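## Task

On the rack's front face there are twelve drive blanks laid out in three rows of four. Press each blank that protrudes all the way in until it seats and latches. The exception is the middle-row blank third from the right when facing the rack, which must stay untouched. The rack is loose on the table: tipping it beyond a slight amount fails the task, and it must finish in its original spot.

## Robot and tools

Robot: two arms, left_arm and right_arm, each with a two-finger gripper and a wrist camera. Cameras: cam_head_left and cam_head_right on a fixed stand behind the arms, plus cam_left_wrist and cam_right_wrist. All images are 896x504.

Frames: the scene frame has its origin at table-top height, midway between the two nominal bases. +x points out over the table, +z up, and left_arm sits on the +y side. Image sides do not match arm names. Measured bases: left_arm at (-0.006, +0.301, 0) m, right_arm at (-0.007, -0.246, 0) m, each yawed very slightly. Reported hand positions, quaternions (wxyz) and velocities are in the scene frame. Motion offsets use the axes of that arm's own Hand target. Fingers point along the gripper's +z and open along its y. end_effector_position is the point between the finger pads, about 1 cm behind the tips.

execute_actions(actions, cameras): actions is a list of actions. Each action is a table of at most 15 rows, one row per 1/30 s control step. A short table repeats its final row to fill 15 steps. Every row has 14 numbers in [-1, 1]: dx, dy, dz, rx, ry, rz, opening for left_arm, then the same seven for right_arm. Both arms are always included. dx..rz are offsets, not poses. They count from the arm's Hand target at the start of that action, along that target's axes. Every row counts from that same start, not from the row before. Scale: 1.0 is 0.6 m or 180 degrees. rx, ry, rz form a single rotation vector. Because each action starts from the current Hand target, repeating an offset moves the arm further. Sending six zeros re-commands the current Hand target. opening is absolute: +1 is fully open (0.093 m), -1 is closed. An empty actions list returns the state, the scene number and camera images. cameras takes a list of names, ["all"] for every camera, or [] for none.

move(target, speed, blend, opening_speed, grip_force, blocking, cameras): target is one 14-number row laid out as above, or a list of up to 15 such rows. Every row is an offset from the same starting Hand targets, not from the previous row. All arms travel straight-line paths that finish together, within 10 s total. speed is the top path speed in m/s, 0.002 to 2.9, default 0.25. Turning speed is capped at twice that value in rad/s. You can give one number, or one per target. blend is in metres, rounding corners at intermediate targets; 0 stops at each one. opening_speed is in units of the -1..+1 scale per second, at least 0.2. grip_force is the force per pad in newtons, 10 to 50, and stays set once given. blocking=false returns after about 0.5 s while the move keeps going. The result adds a move: line giving the ending (done, off_target, moving, held, fault) and any limits that acted (paced = pose clipped, held = steps withheld). Paths do not avoid obstacles or the other arm. Faster moves strike harder and stray further, and aiming deeper beyond a contact presses harder.

wait(seconds 0 to 10) lets the scene run while the last commands are held. stop brakes a running move. zoom_image(camera, region=[x0,y0,x1,y1]) crops the latest image from that camera, at most 504 px on a side. read_manual gives licence texts only. finished_scene(scene 1 or 2) ends the scene for good. Scene 1 is practice.

Results: Hand target is the last commanded pose after clipping, and the next offsets count from it. The gripper often settles short of it. Re-sending zeros asks for it again; if the gripper still falls short, send the remaining distance as an offset. grip_measured runs from +1 (open) to -1 (closed), and the pads meet near -0.94. Joint positions end with the finger opening in metres. Joint torques include gravity load and noise. Joint velocities show "within noise" at rest. Tool commands gives the current commands. Runs of actions also list hand positions at some control steps. A MOTOR HOT line appears at 75 °C. At 90 °C the arm folds up and idles for the rest of the scene.

Control notes: each step, the commanded orientation is clipped to within 40 degrees of the current one. Friction and gravity can leave the hand short, low or tilted, especially at long reach. Check the pose after each move and correct any tilt. A pressed arm keeps pushing until you command a target back behind the gripper. Keep paths away from an arm's own base, because that can flip its shoulder.

Avoid: tipping or sliding the rack (push blanks straight in along the rack's depth with moderate speed, and stop once a blank seats); touching the blank that must stay out; fast impacts or very hard pushes; arms or grippers touching each other; knocking anything off the table; strain on the wrist camera cables; holding a stretched or blocked arm for long, which heats the motors. Thinking time lets the scene run on.

Each tool is called after "Request:" as name([rows], argument=value, ...), one row to a line, values as JSON.

## Session

Request:
execute_actions(actions=[])

Scene clock: 0.00 s.
left_arm: end_effector_position=(+0.3813, +0.3120, +0.0891) grip_measured=+1.000 end_effector_quat_wxyz=(+0.576, -0.057, +0.815, +0.028) | right_arm: end_effector_position=(+0.3657, -0.3151, +0.0875) grip_measured=+1.000 end_effector_quat_wxyz=(+0.564, +0.170, +0.805, -0.077)
Joint positions: left_arm=[0.015 1.557 0.354 0.858 -0.145 -0.073 0.093] | right_arm=[-0.031 1.521 0.343 0.805 0.254 0.17 0.093]
Joint velocities: within noise
Joint torques (N m): no reading
Heat: left arm: 24 °C; right arm: 24 °C.
Hand target: left_arm +0.3825, +0.3119, +0.0916; +0.578, -0.057, +0.813, +0.028 | right_arm +0.3698, -0.3154, +0.0969; +0.576, +0.170, +0.796, -0.075
Tool commands: left_gripper/opening=+1.0 right_gripper/opening=+1.0

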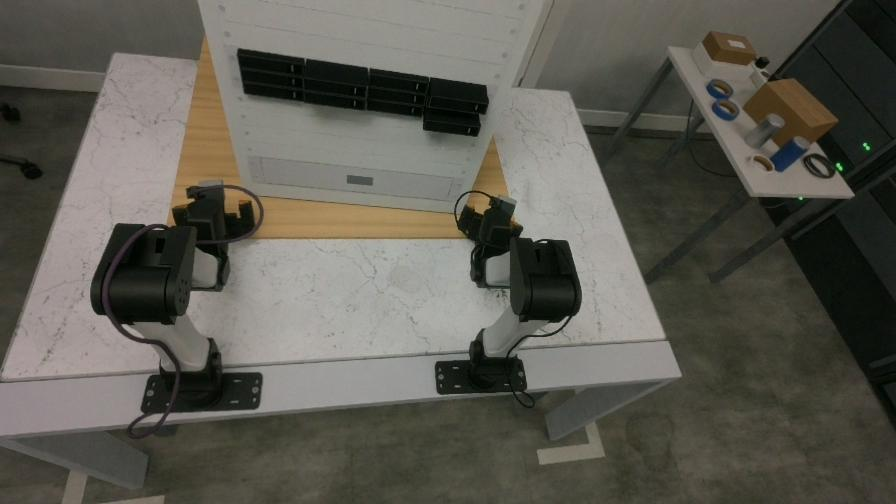

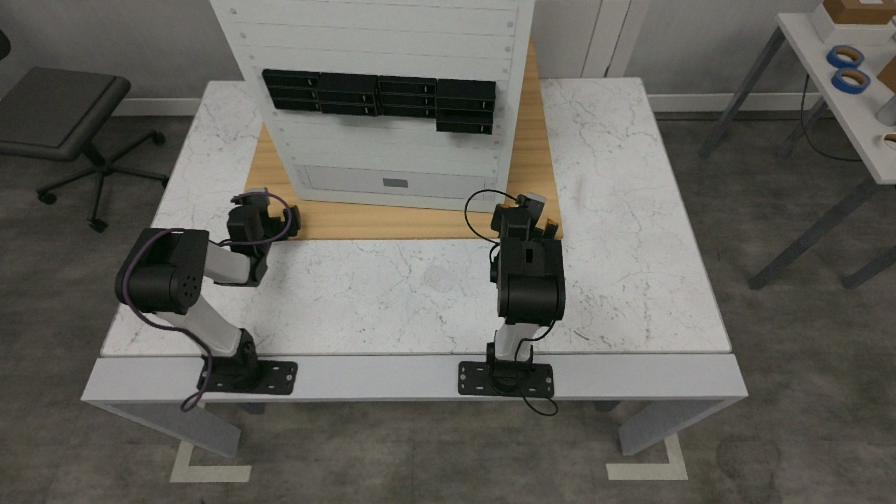

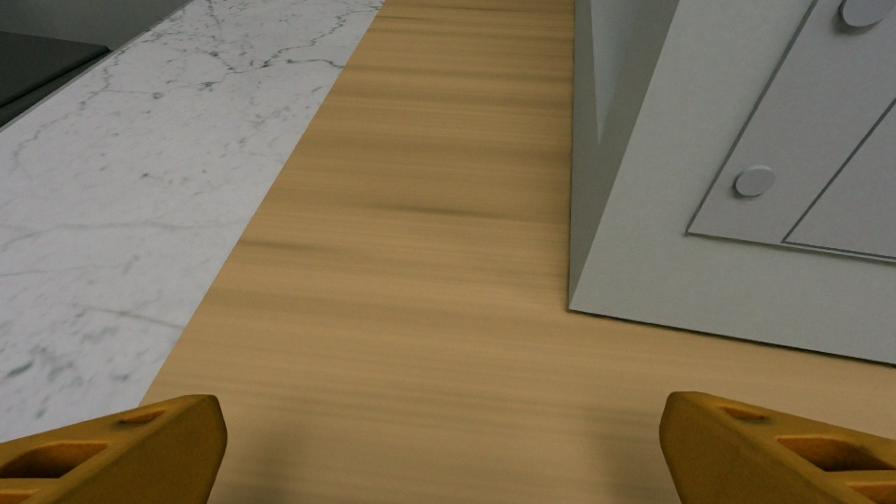

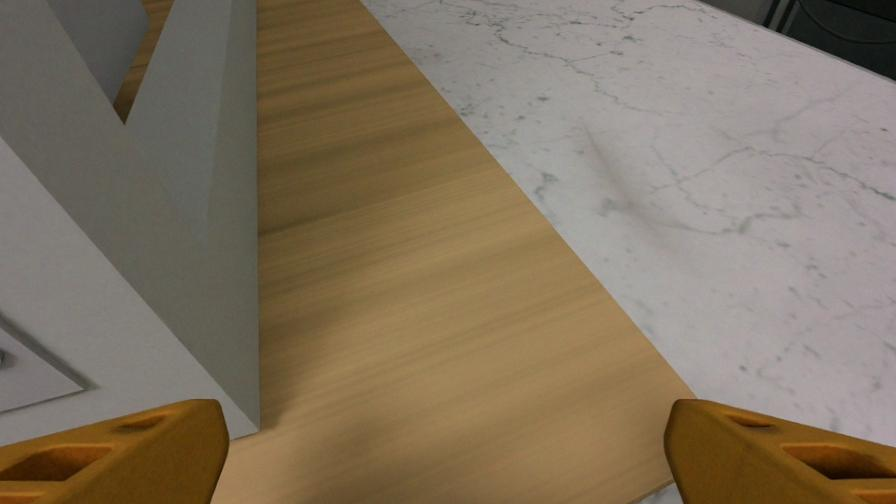

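Request:
zoom_image(camera="cam_head_left", region=[220, 30, 510, 150])

Request:
zoom_image(camera="cam_head_right", region=[240, 50, 520, 150])

Request:
zoom_image(camera="cam_head_left", region=[190, 0, 560, 240])

Scaled by 1.738 from the camera's 896x504 image, which has a finer 1280x720 frame.

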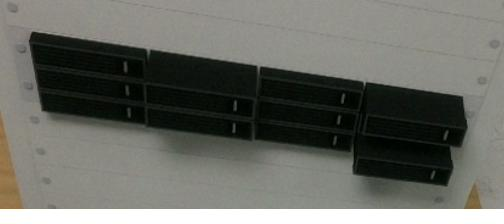

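Scaled by 1.800 from the camera's 896x504 image, which has a finer 1280x720 frame.

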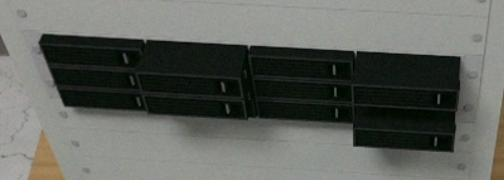

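Scaled by 1.362 from the camera's 896x504 image, which has a finer 1280x720 frame.

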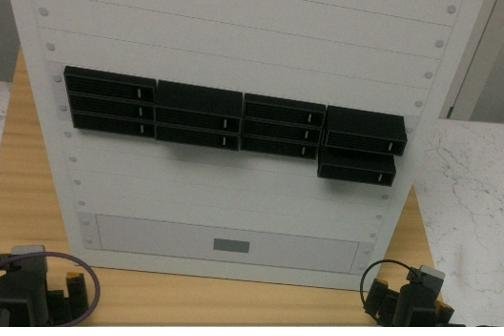

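Request:
move(target=[-0.2630,-0.2747,-0.2388,0.0754,-0.2435,0.0028,1.0,-0.2017,0.3147,-0.3380,-0.0862,-0.2398,-0.0203,1.0], speed=0.2, cameras=["all"])

Scene clock: 60.77 s.
left_arm: end_effector_position=(+0.3235, +0.1413, +0.2657) grip_measured=+1.000 end_effector_quat_wxyz=(+0.812, +0.054, +0.580, -0.031) | right_arm: end_effector_position=(+0.2933, -0.0978, +0.2723) grip_measured=+1.000 end_effector_quat_wxyz=(+0.806, -0.007, +0.590, -0.050)
Joint positions: left_arm=[-0.63 1.448 0.347 1.48 -0.517 0.25 0.093] | right_arm=[0.879 1.39 0.323 1.536 0.83 -0.432 0.093]
Joint torques (N m): left_arm=[-0.54 -3.74 7.45 2.85 -0.01 0.07] | right_arm=[0.61 -3.78 9.18 2.13 -0.23 0.01]
Heat: left arm: 29 °C; right arm: 30 °C.
Hand target: left_arm +0.3201, +0.1419, +0.2912; +0.842, +0.028, +0.537, -0.044 | right_arm +0.2905, -0.0979, +0.2914; +0.842, +0.029, +0.537, -0.045
Off the commanded pose: left_arm 0.026 m, 7 deg | right_arm 0.019 m, 8 deg.
joint sent to its limit (left arm) — joint 4 (wrist pitch), upper limit. The joint targets still meet the commanded pose.
joint sent to its limit (right arm) — joint 4 (wrist pitch), upper limit. The joint targets are off in orientation, not in position.
move: off_target (left_arm, right_arm)
camera_calibration:
cam_left_wrist: T_world_to_cam=[[-0.114583, -0.991924, -0.0543803, 0.19267], [-0.0973484, 0.065689, -0.99308, 0.325227], [0.988632, -0.108496, -0.104089, -0.195005], [0, 0, 0, 1]] pos_world=[0.246526, 0.148593, 0.313156]
cam_right_wrist: T_world_to_cam=[[-0.0879099, -0.994467, 0.0575067, -0.087291], [-0.122553, -0.0464942, -0.991372, 0.340626], [0.988561, -0.094199, -0.117787, -0.18459], [0, 0, 0, 1]] pos_world=[0.216549, -0.0883591, 0.320965]

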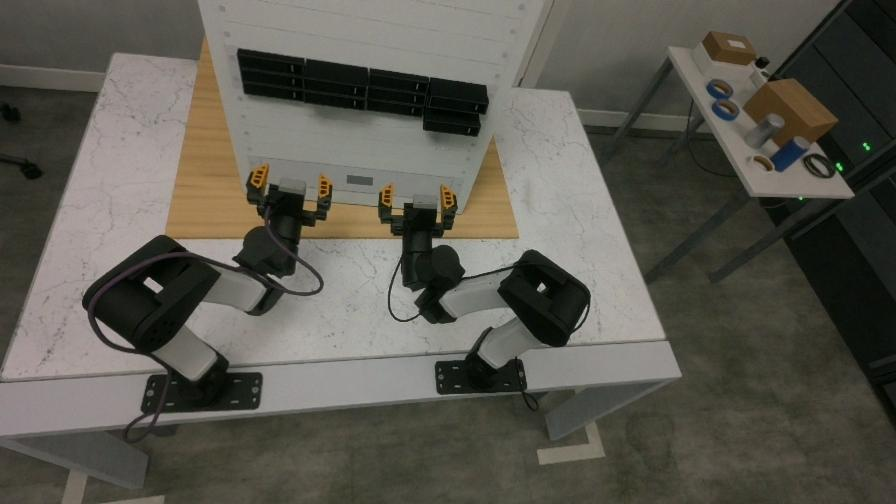

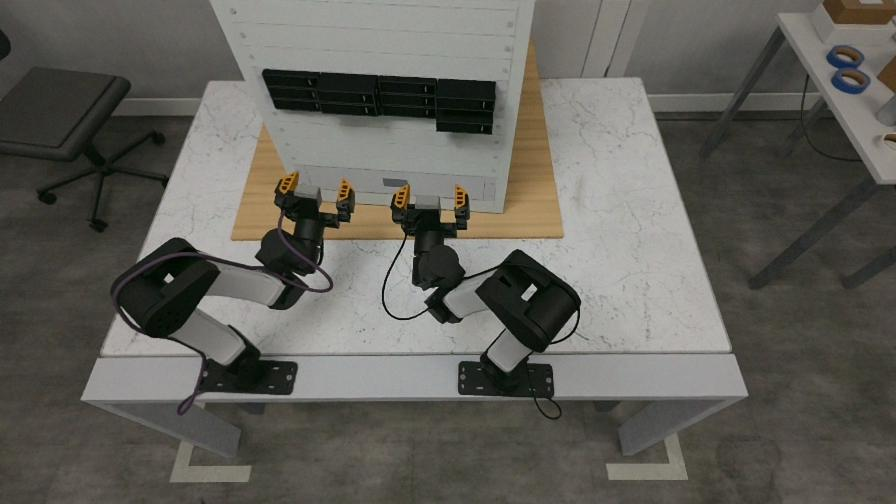

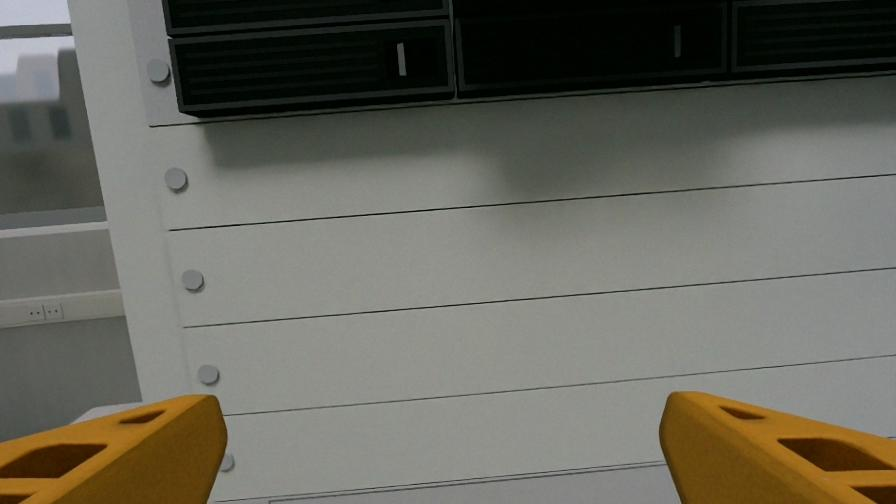

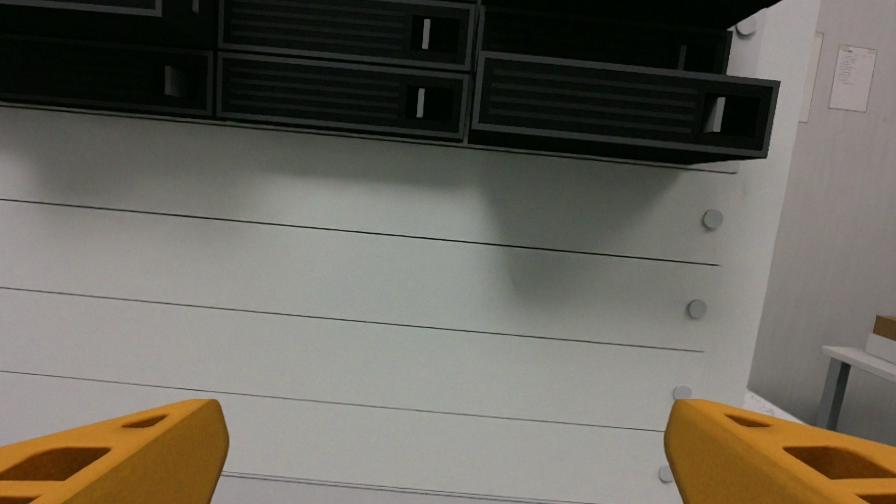

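Request:
move(target=[-0.165,-0.0035,0.0405,0,0,0,1.0,-0.165,-0.0035,0.0405,0,0,0,1.0], speed=0.15, cameras=["all"])

Scene clock: 128.60 s.
left_arm: end_effector_position=(+0.3033, +0.1418, +0.3776) grip_measured=+1.000 end_effector_quat_wxyz=(+0.836, +0.033, +0.546, -0.041) | right_arm: end_effector_position=(+0.2741, -0.0967, +0.3772) grip_measured=+1.000 end_effector_quat_wxyz=(+0.837, +0.018, +0.545, -0.052)
Joint positions: left_arm=[-0.689 1.126 0.574 1.05 -0.568 0.296 0.093] | right_arm=[0.948 1.168 0.545 1.313 0.88 -0.595 0.093]
Joint torques (N m): left_arm=[-0.61 -4.68 9.07 1.56 0.04 0.06] | right_arm=[0.73 -3.73 10.74 1.26 -0.32 -0.07]
Heat: left arm: 35 °C; right arm: 33 °C.
Hand target: left_arm +0.3004, +0.1420, +0.3912; +0.842, +0.028, +0.537, -0.044 | right_arm +0.2706, -0.0979, +0.3914; +0.842, +0.029, +0.537, -0.045
Off the commanded pose: left_arm 0.014 m, 1 deg | right_arm 0.015 m, 2 deg.
move: off_target (left_arm, right_arm)
camera_calibration:
cam_left_wrist: T_world_to_cam=[[-0.106578, -0.994224, -0.0126723, 0.179108], [-0.0164176, 0.0145028, -0.99976, 0.4195], [0.994169, -0.106344, -0.0178684, -0.19795], [0, 0, 0, 1]] pos_world=[0.222772, 0.150938, 0.418132]
cam_right_wrist: T_world_to_cam=[[-0.122088, -0.992447, 0.01195, -0.0671482], [-0.0137387, -0.0103491, -0.999852, 0.419178], [0.992424, -0.122234, -0.0123714, -0.196696], [0, 0, 0, 1]] pos_world=[0.192766, -0.0863459, 0.417485]

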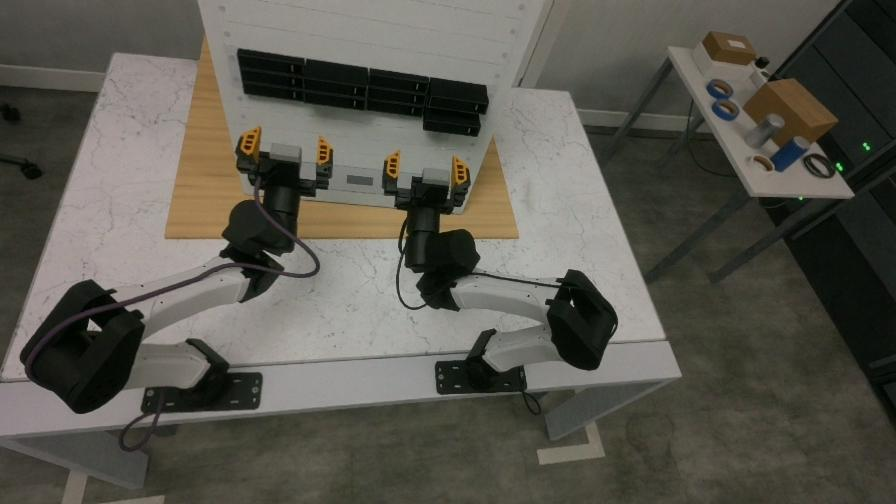

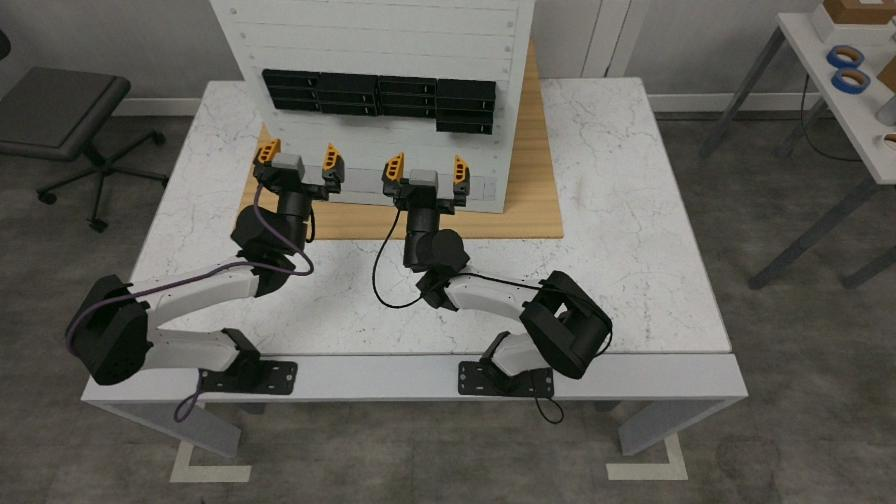

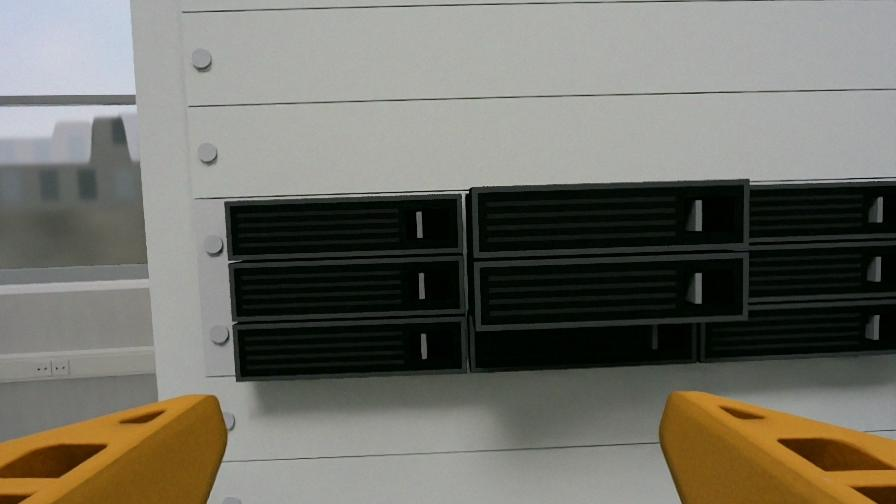

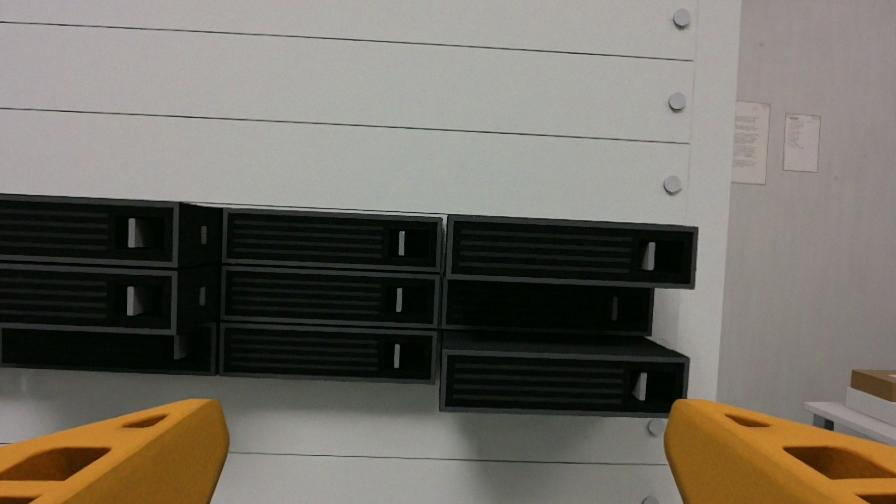

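Request:
zoom_image(camera="cam_left_wrist", region=[180, 160, 500, 400])

Request:
zoom_image(camera="cam_left_wrist", region=[440, 160, 760, 400])

Request:
zoom_image(camera="cam_left_wrist", region=[640, 160, 896, 400])

Request:
zoom_image(camera="cam_right_wrist", region=[0, 180, 240, 400])

Request:
zoom_image(camera="cam_right_wrist", region=[180, 190, 470, 400])

Request:
zoom_image(camera="cam_right_wrist", region=[420, 200, 710, 430])

Scaled by 1.575 from the camera's 896x504 image, which has a finer 1280x720 frame.

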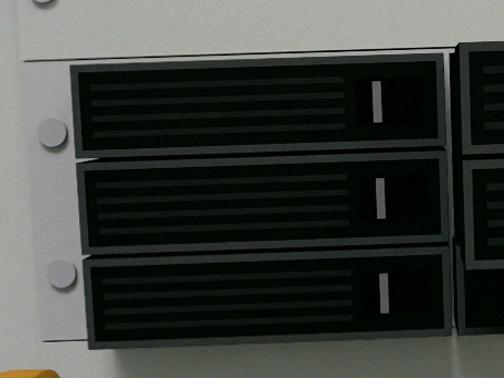

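Scaled by 1.575 from the camera's 896x504 image, which has a finer 1280x720 frame.

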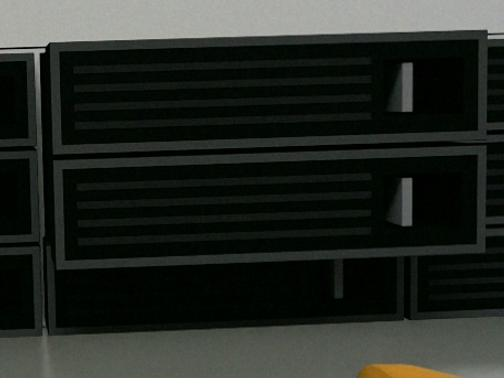

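Scaled by 1.969 from the camera's 896x504 image, which has a finer 1280x720 frame.

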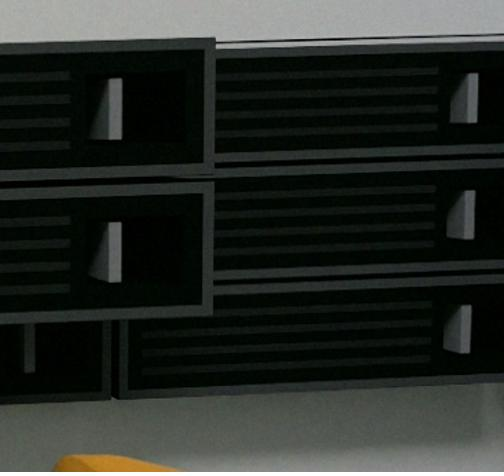

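Scaled by 2.100 from the camera's 896x504 image, which has a finer 1280x720 frame.

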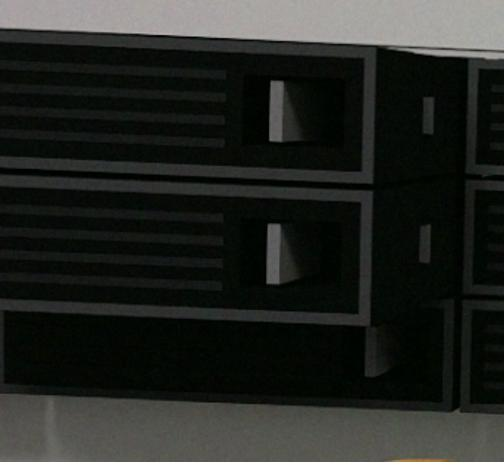

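Scaled by 1.738 from the camera's 896x504 image, which has a finer 1280x720 frame.

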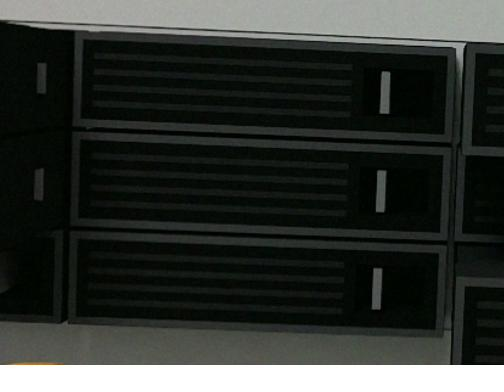

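Scaled by 1.738 from the camera's 896x504 image, which has a finer 1280x720 frame.

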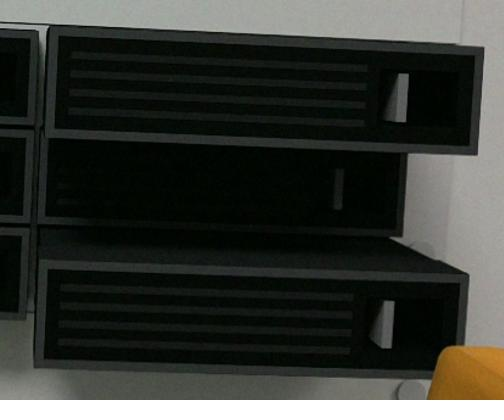

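Request:
zoom_image(camera="cam_left_wrist", region=[440, 300, 500, 390])

Request:
zoom_image(camera="cam_left_wrist", region=[660, 300, 740, 380])

Request:
zoom_image(camera="cam_right_wrist", region=[190, 310, 250, 390])

Request:
zoom_image(camera="cam_right_wrist", region=[410, 250, 490, 340])

Scaled by 5.600 from the camera's 896x504 image, which has a finer 1280x720 frame.

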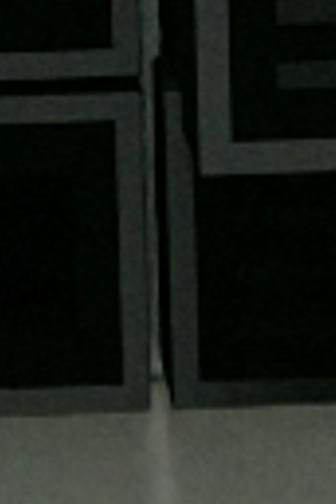

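Scaled by 6.300 from the camera's 896x504 image, which has a finer 1280x720 frame.

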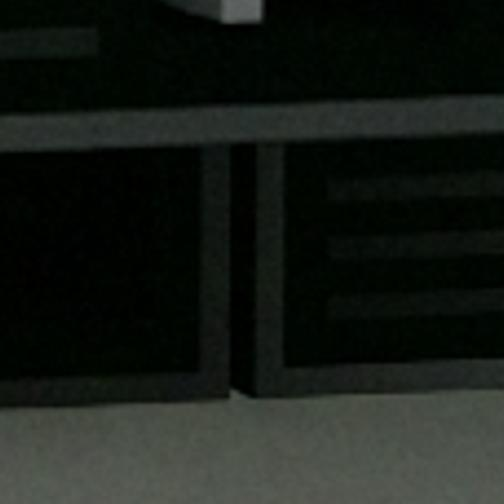

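Scaled by 6.300 from the camera's 896x504 image, which has a finer 1280x720 frame.

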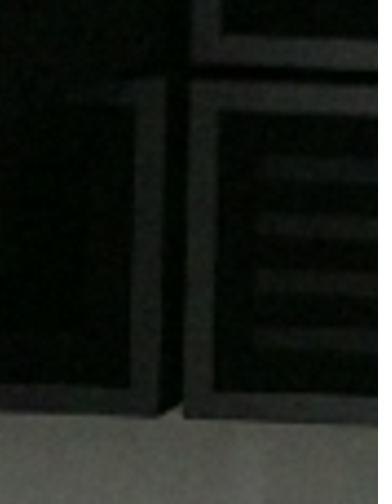

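Scaled by 5.600 from the camera's 896x504 image, which has a finer 1280x720 frame.

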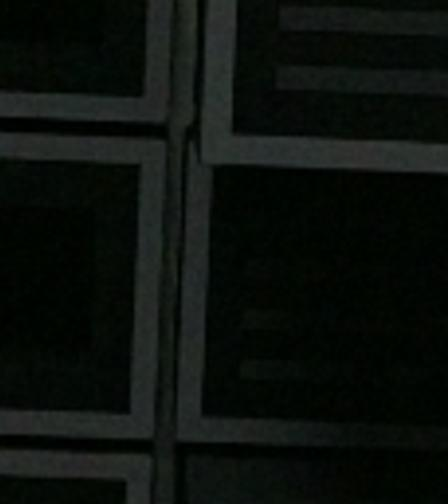

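Request:
move(target=[0,0,0,0,0,0,1.0,-0.0058,-0.0906,0.1322,0,0.1389,0,-0.95], speed=0.12, cameras=["all"])

Scene clock: 281.27 s.
left_arm: end_effector_position=(+0.3033, +0.1417, +0.3775) grip_measured=+1.000 end_effector_quat_wxyz=(+0.836, +0.033, +0.546, -0.041) | right_arm: end_effector_position=(+0.3343, -0.1575, +0.4129) grip_measured=-0.946 end_effector_quat_wxyz=(+0.696, +0.026, +0.716, -0.049)
Joint positions: left_arm=[-0.689 1.126 0.574 1.049 -0.568 0.296 0.093] | right_arm=[0.589 1.054 1.122 -0.1 0.654 -0.015 0]
Joint torques (N m): left_arm=[-0.58 -4.62 9.02 1.54 0.05 0.05] | right_arm=[-0.8 -1.55 12.21 2.02 -0.12 0.22]
Heat: left arm: 44 °C; right arm: 38 °C.
Hand target: left_arm +0.3003, +0.1420, +0.3913; +0.842, +0.028, +0.537, -0.044 | right_arm +0.3349, -0.1595, +0.4281; +0.706, +0.038, +0.706, -0.038
Off the commanded pose: left_arm 0.014 m, 1 deg | right_arm 0.015 m, 2 deg.
move: off_target (left_arm, right_arm)
camera_calibration:
cam_left_wrist: T_world_to_cam=[[-0.106589, -0.994219, -0.0129379, 0.17922], [-0.0166839, 0.0147986, -0.999751, 0.419511], [0.994163, -0.106346, -0.0181648, -0.197825], [0, 0, 0, 1]] pos_world=[0.222772, 0.150938, 0.418132]
cam_right_wrist: T_world_to_cam=[[-0.12517, -0.991747, 0.0277432, -0.12588], [-0.438619, 0.0302336, -0.898164, 0.561463], [0.889913, -0.124592, -0.438784, -0.0534505], [0, 0, 0, 1]] pos_world=[0.278078, -0.148475, 0.484325]

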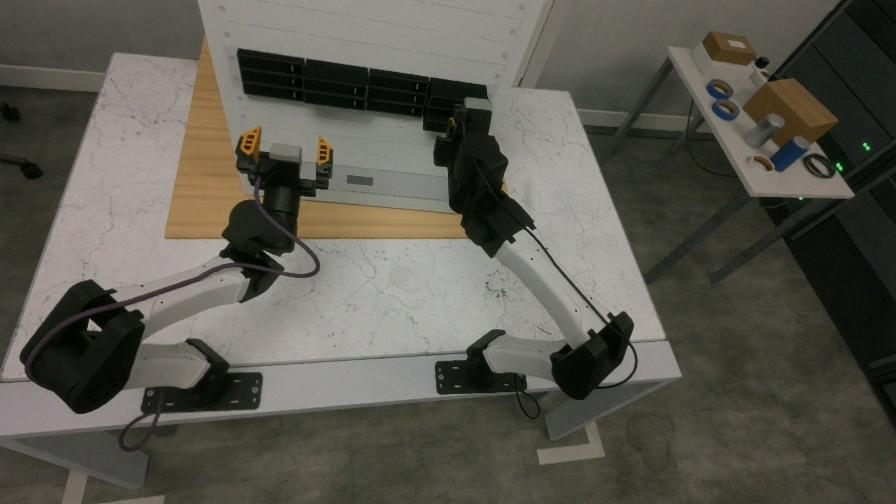

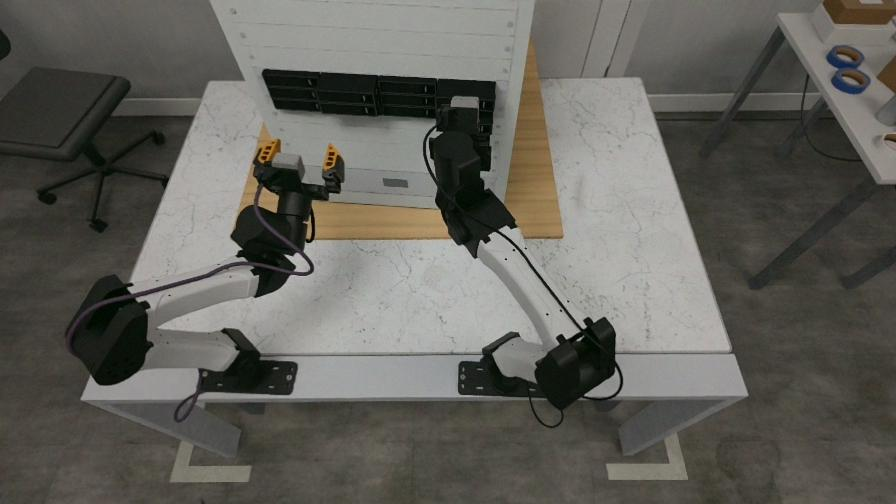

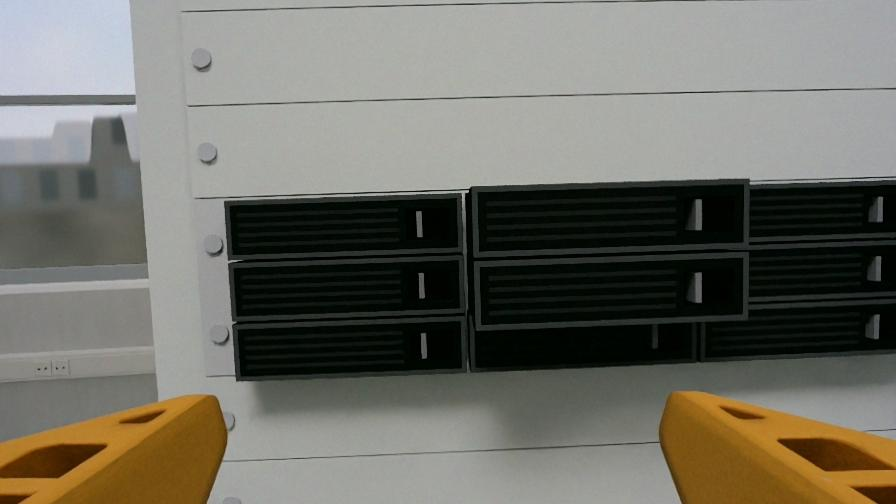

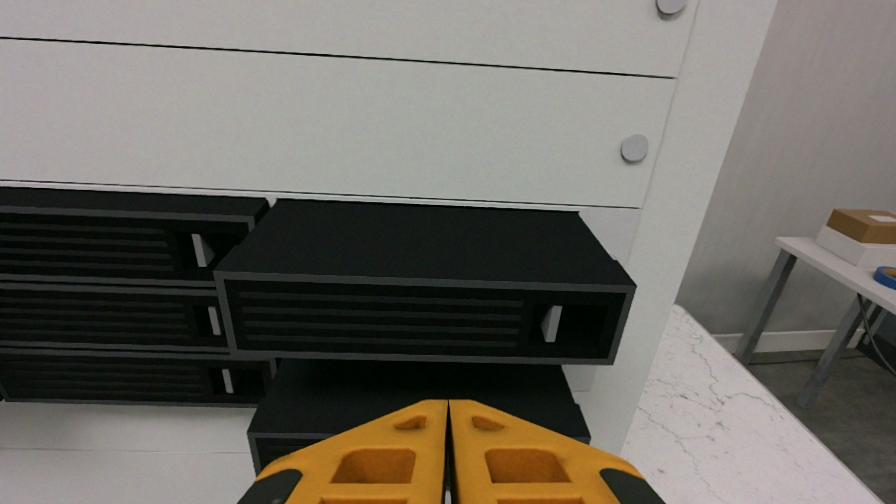

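Request:
move(target=[0,0,0,0,0,0,1.0,-0.01167,0.00833,0.0367,0,0,0,-0.95], speed=0.05, cameras=["cam_right_wrist"])

Scene clock: 295.27 s.
left_arm: end_effector_position=(+0.3033, +0.1417, +0.3775) grip_measured=+1.000 end_effector_quat_wxyz=(+0.836, +0.033, +0.546, -0.041) | right_arm: end_effector_position=(+0.3560, -0.1550, +0.4170) grip_measured=-0.946 end_effector_quat_wxyz=(+0.692, +0.024, +0.720, -0.051)
Joint positions: left_arm=[-0.689 1.126 0.574 1.049 -0.568 0.296 0.093] | right_arm=[0.548 1.135 1.191 -0.101 0.613 -0.015 0]
Joint torques (N m): left_arm=[-0.62 -4.67 9.1 1.57 0.03 0.07] | right_arm=[-0.83 -2.24 12.38 2.21 -0.16 0.22]
Heat: left arm: 44 °C; right arm: 39 °C.
Hand target: left_arm +0.3003, +0.1420, +0.3913; +0.842, +0.028, +0.537, -0.044 | right_arm +0.3573, -0.1568, +0.4351; +0.706, +0.038, +0.706, -0.037
Off the commanded pose: left_arm 0.014 m, 1 deg | right_arm 0.018 m, 3 deg.
move: off_target (left_arm, right_arm)
camera_calibration:
cam_right_wrist: T_world_to_cam=[[-0.124852, -0.991591, 0.0340328, -0.123469], [-0.44931, 0.025924, -0.893, 0.575504], [0.884609, -0.126784, -0.448768, -0.0648969], [0, 0, 0, 1]] pos_world=[0.300572, -0.145578, 0.489003]
Images, in order (width x height): cam_right_wrist 896x504.

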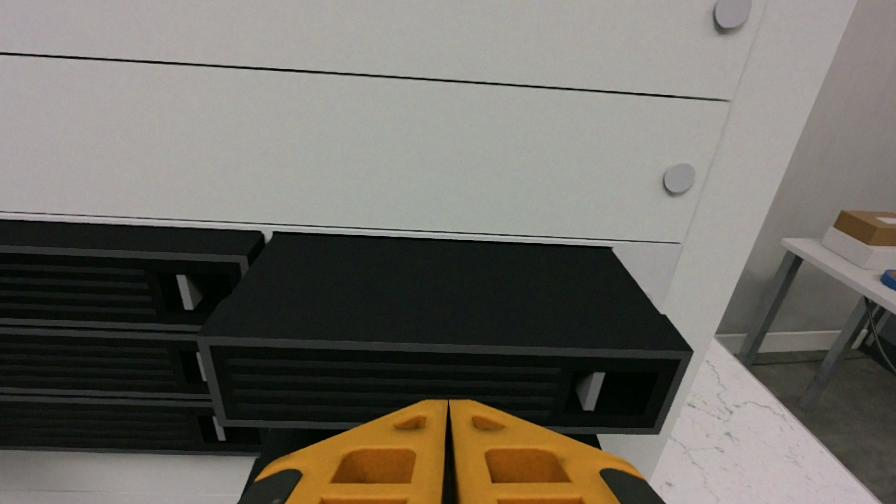

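Request:
move(target=[0,0,0,0,0,0,1.0,-0.0033,0,0.025,0,-0.0111,0,-0.95], speed=0.025, cameras=["cam_right_wrist"])

Scene clock: 300.47 s.
left_arm: end_effector_position=(+0.3033, +0.1417, +0.3775) grip_measured=+1.000 end_effector_quat_wxyz=(+0.836, +0.033, +0.546, -0.041) | right_arm: end_effector_position=(+0.3701, -0.1567, +0.4193) grip_measured=-0.946 end_effector_quat_wxyz=(+0.703, +0.030, +0.709, -0.044)
Joint positions: left_arm=[-0.689 1.126 0.574 1.049 -0.568 0.296 0.093] | right_arm=[0.512 1.172 1.191 -0.029 0.577 -0.015 0]
Joint torques (N m): left_arm=[-0.75 -4.68 9.05 1.55 0.02 0.06] | right_arm=[-0.85 -2.51 11.71 2.37 -0.14 -0.03]
Heat: left arm: 44 °C; right arm: 39 °C.
Hand target: left_arm +0.3003, +0.1420, +0.3913; +0.842, +0.028, +0.537, -0.044 | right_arm +0.3722, -0.1585, +0.4371; +0.718, +0.037, +0.694, -0.038
Off the commanded pose: left_arm 0.014 m, 1 deg | right_arm 0.018 m, 3 deg.
move: off_target (left_arm, right_arm)
camera_calibration:
cam_right_wrist: T_world_to_cam=[[-0.125567, -0.991997, 0.0132488, -0.114619], [-0.422181, 0.0413454, -0.905568, 0.581616], [0.897773, -0.119303, -0.423994, -0.0907039], [0, 0, 0, 1]] pos_world=[0.312586, -0.14857, 0.489753]
Images, in order (width x height): cam_right_wrist 896x504.

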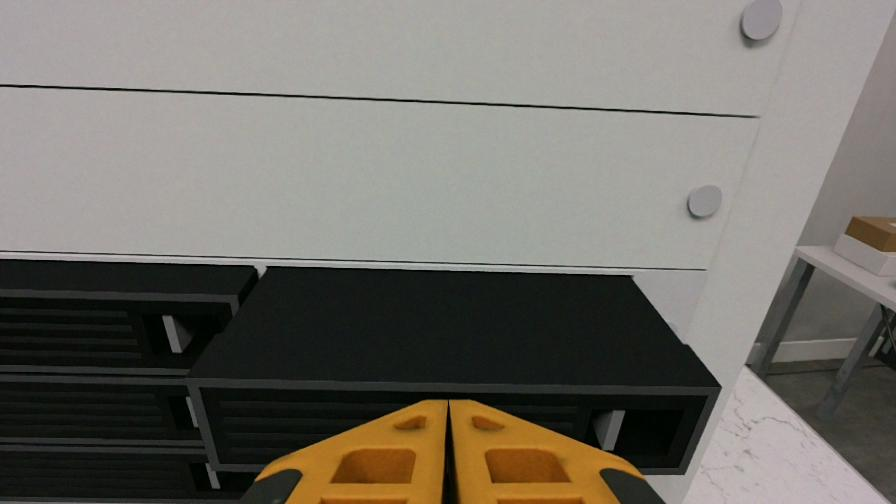

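Request:
move(target=[0,0,0,0,0,0,1.0,0,0,0.025,0,0,0,-0.95], speed=0.025, cameras=["cam_right_wrist"])

Scene clock: 309.80 s.
left_arm: end_effector_position=(+0.3033, +0.1417, +0.3775) grip_measured=+1.000 end_effector_quat_wxyz=(+0.836, +0.033, +0.546, -0.041) | right_arm: end_effector_position=(+0.3849, -0.1583, +0.4168) grip_measured=-0.946 end_effector_quat_wxyz=(+0.701, +0.030, +0.711, -0.046)
Joint positions: left_arm=[-0.689 1.126 0.574 1.049 -0.568 0.296 0.093] | right_arm=[0.48 1.218 1.213 -0.01 0.546 -0.015 0]
Joint torques (N m): left_arm=[-0.7 -4.74 9.1 1.51 0 0.03] | right_arm=[-0.79 -2.85 12.57 2.35 -0.17 -0.01]
Heat: left arm: 45 °C; right arm: 39 °C.
Hand target: left_arm +0.3003, +0.1420, +0.3913; +0.842, +0.028, +0.537, -0.044 | right_arm +0.3872, -0.1600, +0.4375; +0.718, +0.037, +0.694, -0.038
Off the commanded pose: left_arm 0.014 m, 1 deg | right_arm 0.021 m, 3 deg.
move: off_target (left_arm, right_arm)
camera_calibration:
cam_right_wrist: T_world_to_cam=[[-0.126657, -0.991824, 0.0155788, -0.114839], [-0.426363, 0.0402532, -0.903656, 0.586321], [0.895641, -0.121097, -0.427975, -0.102991], [0, 0, 0, 1]] pos_world=[0.327683, -0.149973, 0.487544]
Images, in order (width x height): cam_right_wrist 896x504.

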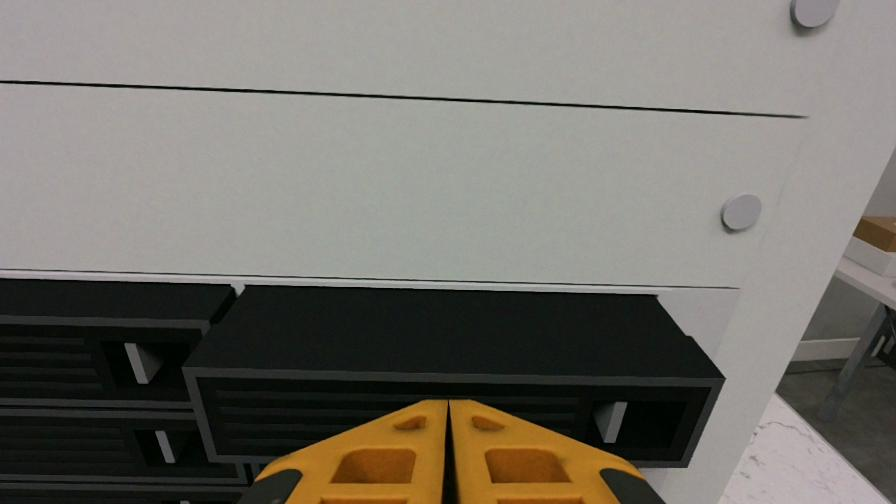

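Request:
move(target=[0,0,0,0,0,0,1.0,-0.003,0,0.0167,0,0,0,-0.95], speed=0.025, cameras=["cam_right_wrist"])

Scene clock: 315.60 s.
left_arm: end_effector_position=(+0.3033, +0.1417, +0.3775) grip_measured=+1.000 end_effector_quat_wxyz=(+0.836, +0.033, +0.546, -0.041) | right_arm: end_effector_position=(+0.3938, -0.1590, +0.4178) grip_measured=-0.946 end_effector_quat_wxyz=(+0.700, +0.030, +0.712, -0.046)
Joint positions: left_arm=[-0.689 1.126 0.574 1.049 -0.568 0.296 0.093] | right_arm=[0.463 1.249 1.24 -0.01 0.529 -0.015 0]
Joint torques (N m): left_arm=[-0.72 -4.64 8.92 1.57 0.02 0.11] | right_arm=[-1.06 -2.91 12.94 2.37 -0.2 -0.01]
Heat: left arm: 45 °C; right arm: 40 °C.
Hand target: left_arm +0.3003, +0.1420, +0.3913; +0.842, +0.028, +0.537, -0.044 | right_arm +0.3971, -0.1610, +0.4395; +0.718, +0.037, +0.694, -0.038
Off the commanded pose: left_arm 0.014 m, 1 deg | right_arm 0.022 m, 3 deg.
move: off_target (left_arm, right_arm)
camera_calibration:
cam_right_wrist: T_world_to_cam=[[-0.126579, -0.991807, 0.0171975, -0.115103], [-0.429249, 0.0391368, -0.902338, 0.591506], [0.894272, -0.121599, -0.430687, -0.10908], [0, 0, 0, 1]] pos_world=[0.336882, -0.150574, 0.488738]
Images, in order (width x height): cam_right_wrist 896x504.

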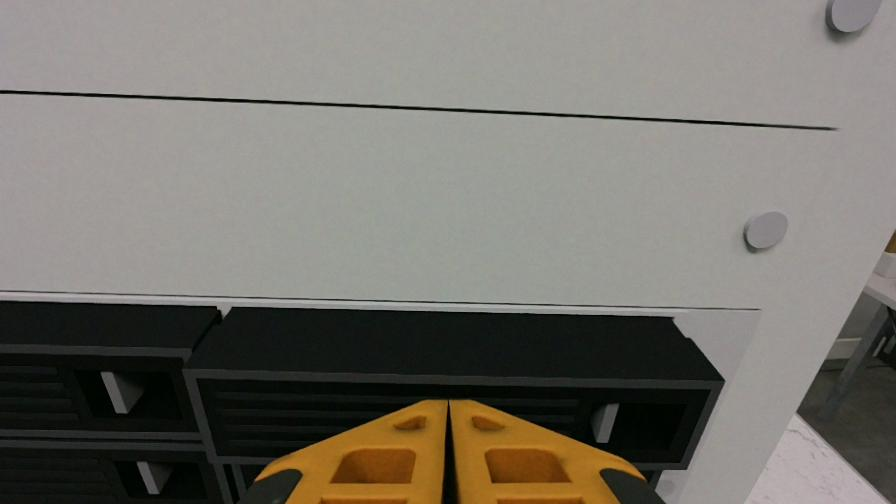

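Request:
move(target=[0,0,0,0,0,0,1.0,-0.001,0,0.01,0,0,0,-0.95], speed=0.02, cameras=["cam_right_wrist"])

Scene clock: 319.37 s.
left_arm: end_effector_position=(+0.3033, +0.1417, +0.3775) grip_measured=+1.000 end_effector_quat_wxyz=(+0.836, +0.033, +0.546, -0.041) | right_arm: end_effector_position=(+0.3998, -0.1597, +0.4181) grip_measured=-0.946 end_effector_quat_wxyz=(+0.699, +0.029, +0.713, -0.046)
Joint positions: left_arm=[-0.689 1.126 0.574 1.049 -0.568 0.296 0.093] | right_arm=[0.451 1.269 1.258 -0.01 0.518 -0.015 0]
Joint torques (N m): left_arm=[-0.61 -4.64 8.91 1.54 0.02 0.07] | right_arm=[-1.02 -3.12 12.82 2.41 -0.19 -0.01]
Heat: left arm: 45 °C; right arm: 40 °C.
Hand target: left_arm +0.3003, +0.1420, +0.3913; +0.842, +0.028, +0.537, -0.044 | right_arm +0.4030, -0.1617, +0.4403; +0.718, +0.037, +0.694, -0.038
Off the commanded pose: left_arm 0.014 m, 1 deg | right_arm 0.022 m, 3 deg.
move: off_target (left_arm, right_arm)
camera_calibration:
cam_right_wrist: T_world_to_cam=[[-0.126903, -0.991745, 0.0183479, -0.115465], [-0.431533, 0.0385446, -0.901273, 0.594814], [0.893126, -0.122292, -0.432862, -0.113143], [0, 0, 0, 1]] pos_world=[0.34308, -0.151275, 0.489234]
Images, in order (width x height): cam_right_wrist 896x504.

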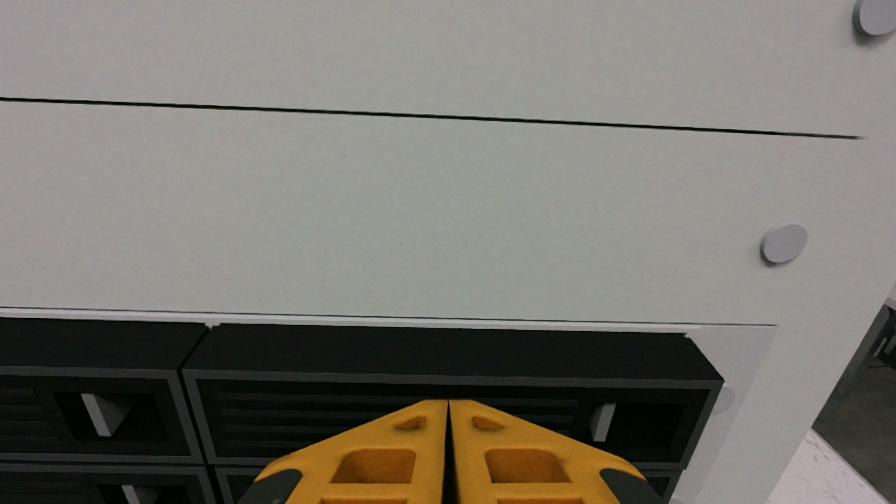

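Request:
move(target=[0,0,0,0,0,0,1.0,0,0,0.005,0,0,0,-0.95], speed=0.015, cameras=["cam_right_wrist"])

Request:
zoom_image(camera="cam_right_wrist", region=[100, 300, 300, 480])

Scene clock: 323.10 s.
left_arm: end_effector_position=(+0.3033, +0.1417, +0.3775) grip_measured=+1.000 end_effector_quat_wxyz=(+0.836, +0.033, +0.546, -0.041) | right_arm: end_effector_position=(+0.4010, -0.1600, +0.4184) grip_measured=-0.946 end_effector_quat_wxyz=(+0.699, +0.029, +0.713, -0.046)
Joint positions: left_arm=[-0.689 1.126 0.574 1.049 -0.568 0.296 0.093] | right_arm=[0.448 1.272 1.261 -0.01 0.514 -0.015 0]
Joint torques (N m): left_arm=[-0.7 -4.81 9.07 1.55 -0.01 0.08] | right_arm=[-1.22 -2.63 13.16 2.44 -0.22 0]
Heat: left arm: 45 °C; right arm: 41 °C.
Hand target: left_arm +0.3003, +0.1420, +0.3913; +0.842, +0.028, +0.537, -0.044 | right_arm +0.4060, -0.1621, +0.4405; +0.718, +0.037, +0.694, -0.038
Off the commanded pose: left_arm 0.014 m, 1 deg | right_arm 0.023 m, 3 deg.
move: off_target (left_arm, right_arm)
camera_calibration:
cam_right_wrist: T_world_to_cam=[[-0.126501, -0.991798, 0.0182756, -0.115736], [-0.431561, 0.0384369, -0.901265, 0.59547], [0.89317, -0.121898, -0.432883, -0.114021], [0, 0, 0, 1]] pos_world=[0.344181, -0.151574, 0.489433]
Images, in order (width x height): cam_right_wrist 896x504.

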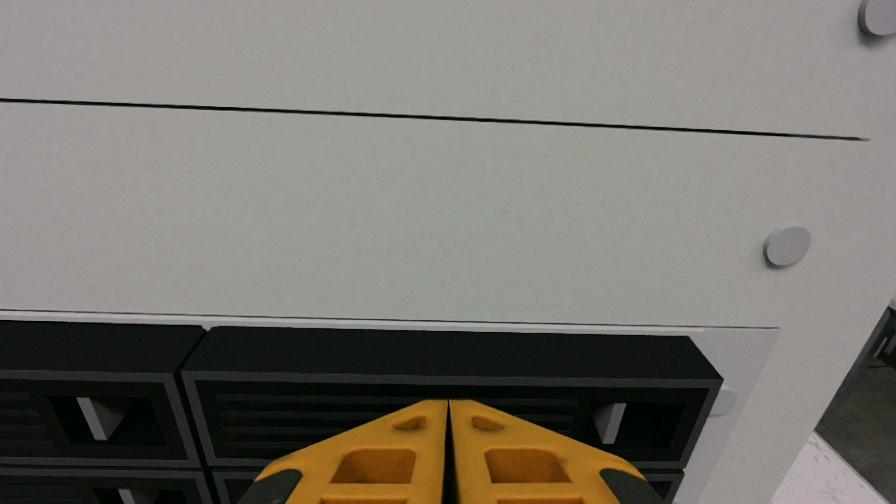

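Scaled by 2.520 from the camera's 896x504 image, which has a finer 1280x720 frame.

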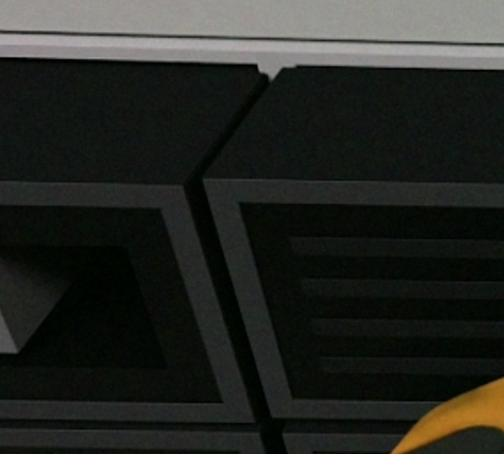

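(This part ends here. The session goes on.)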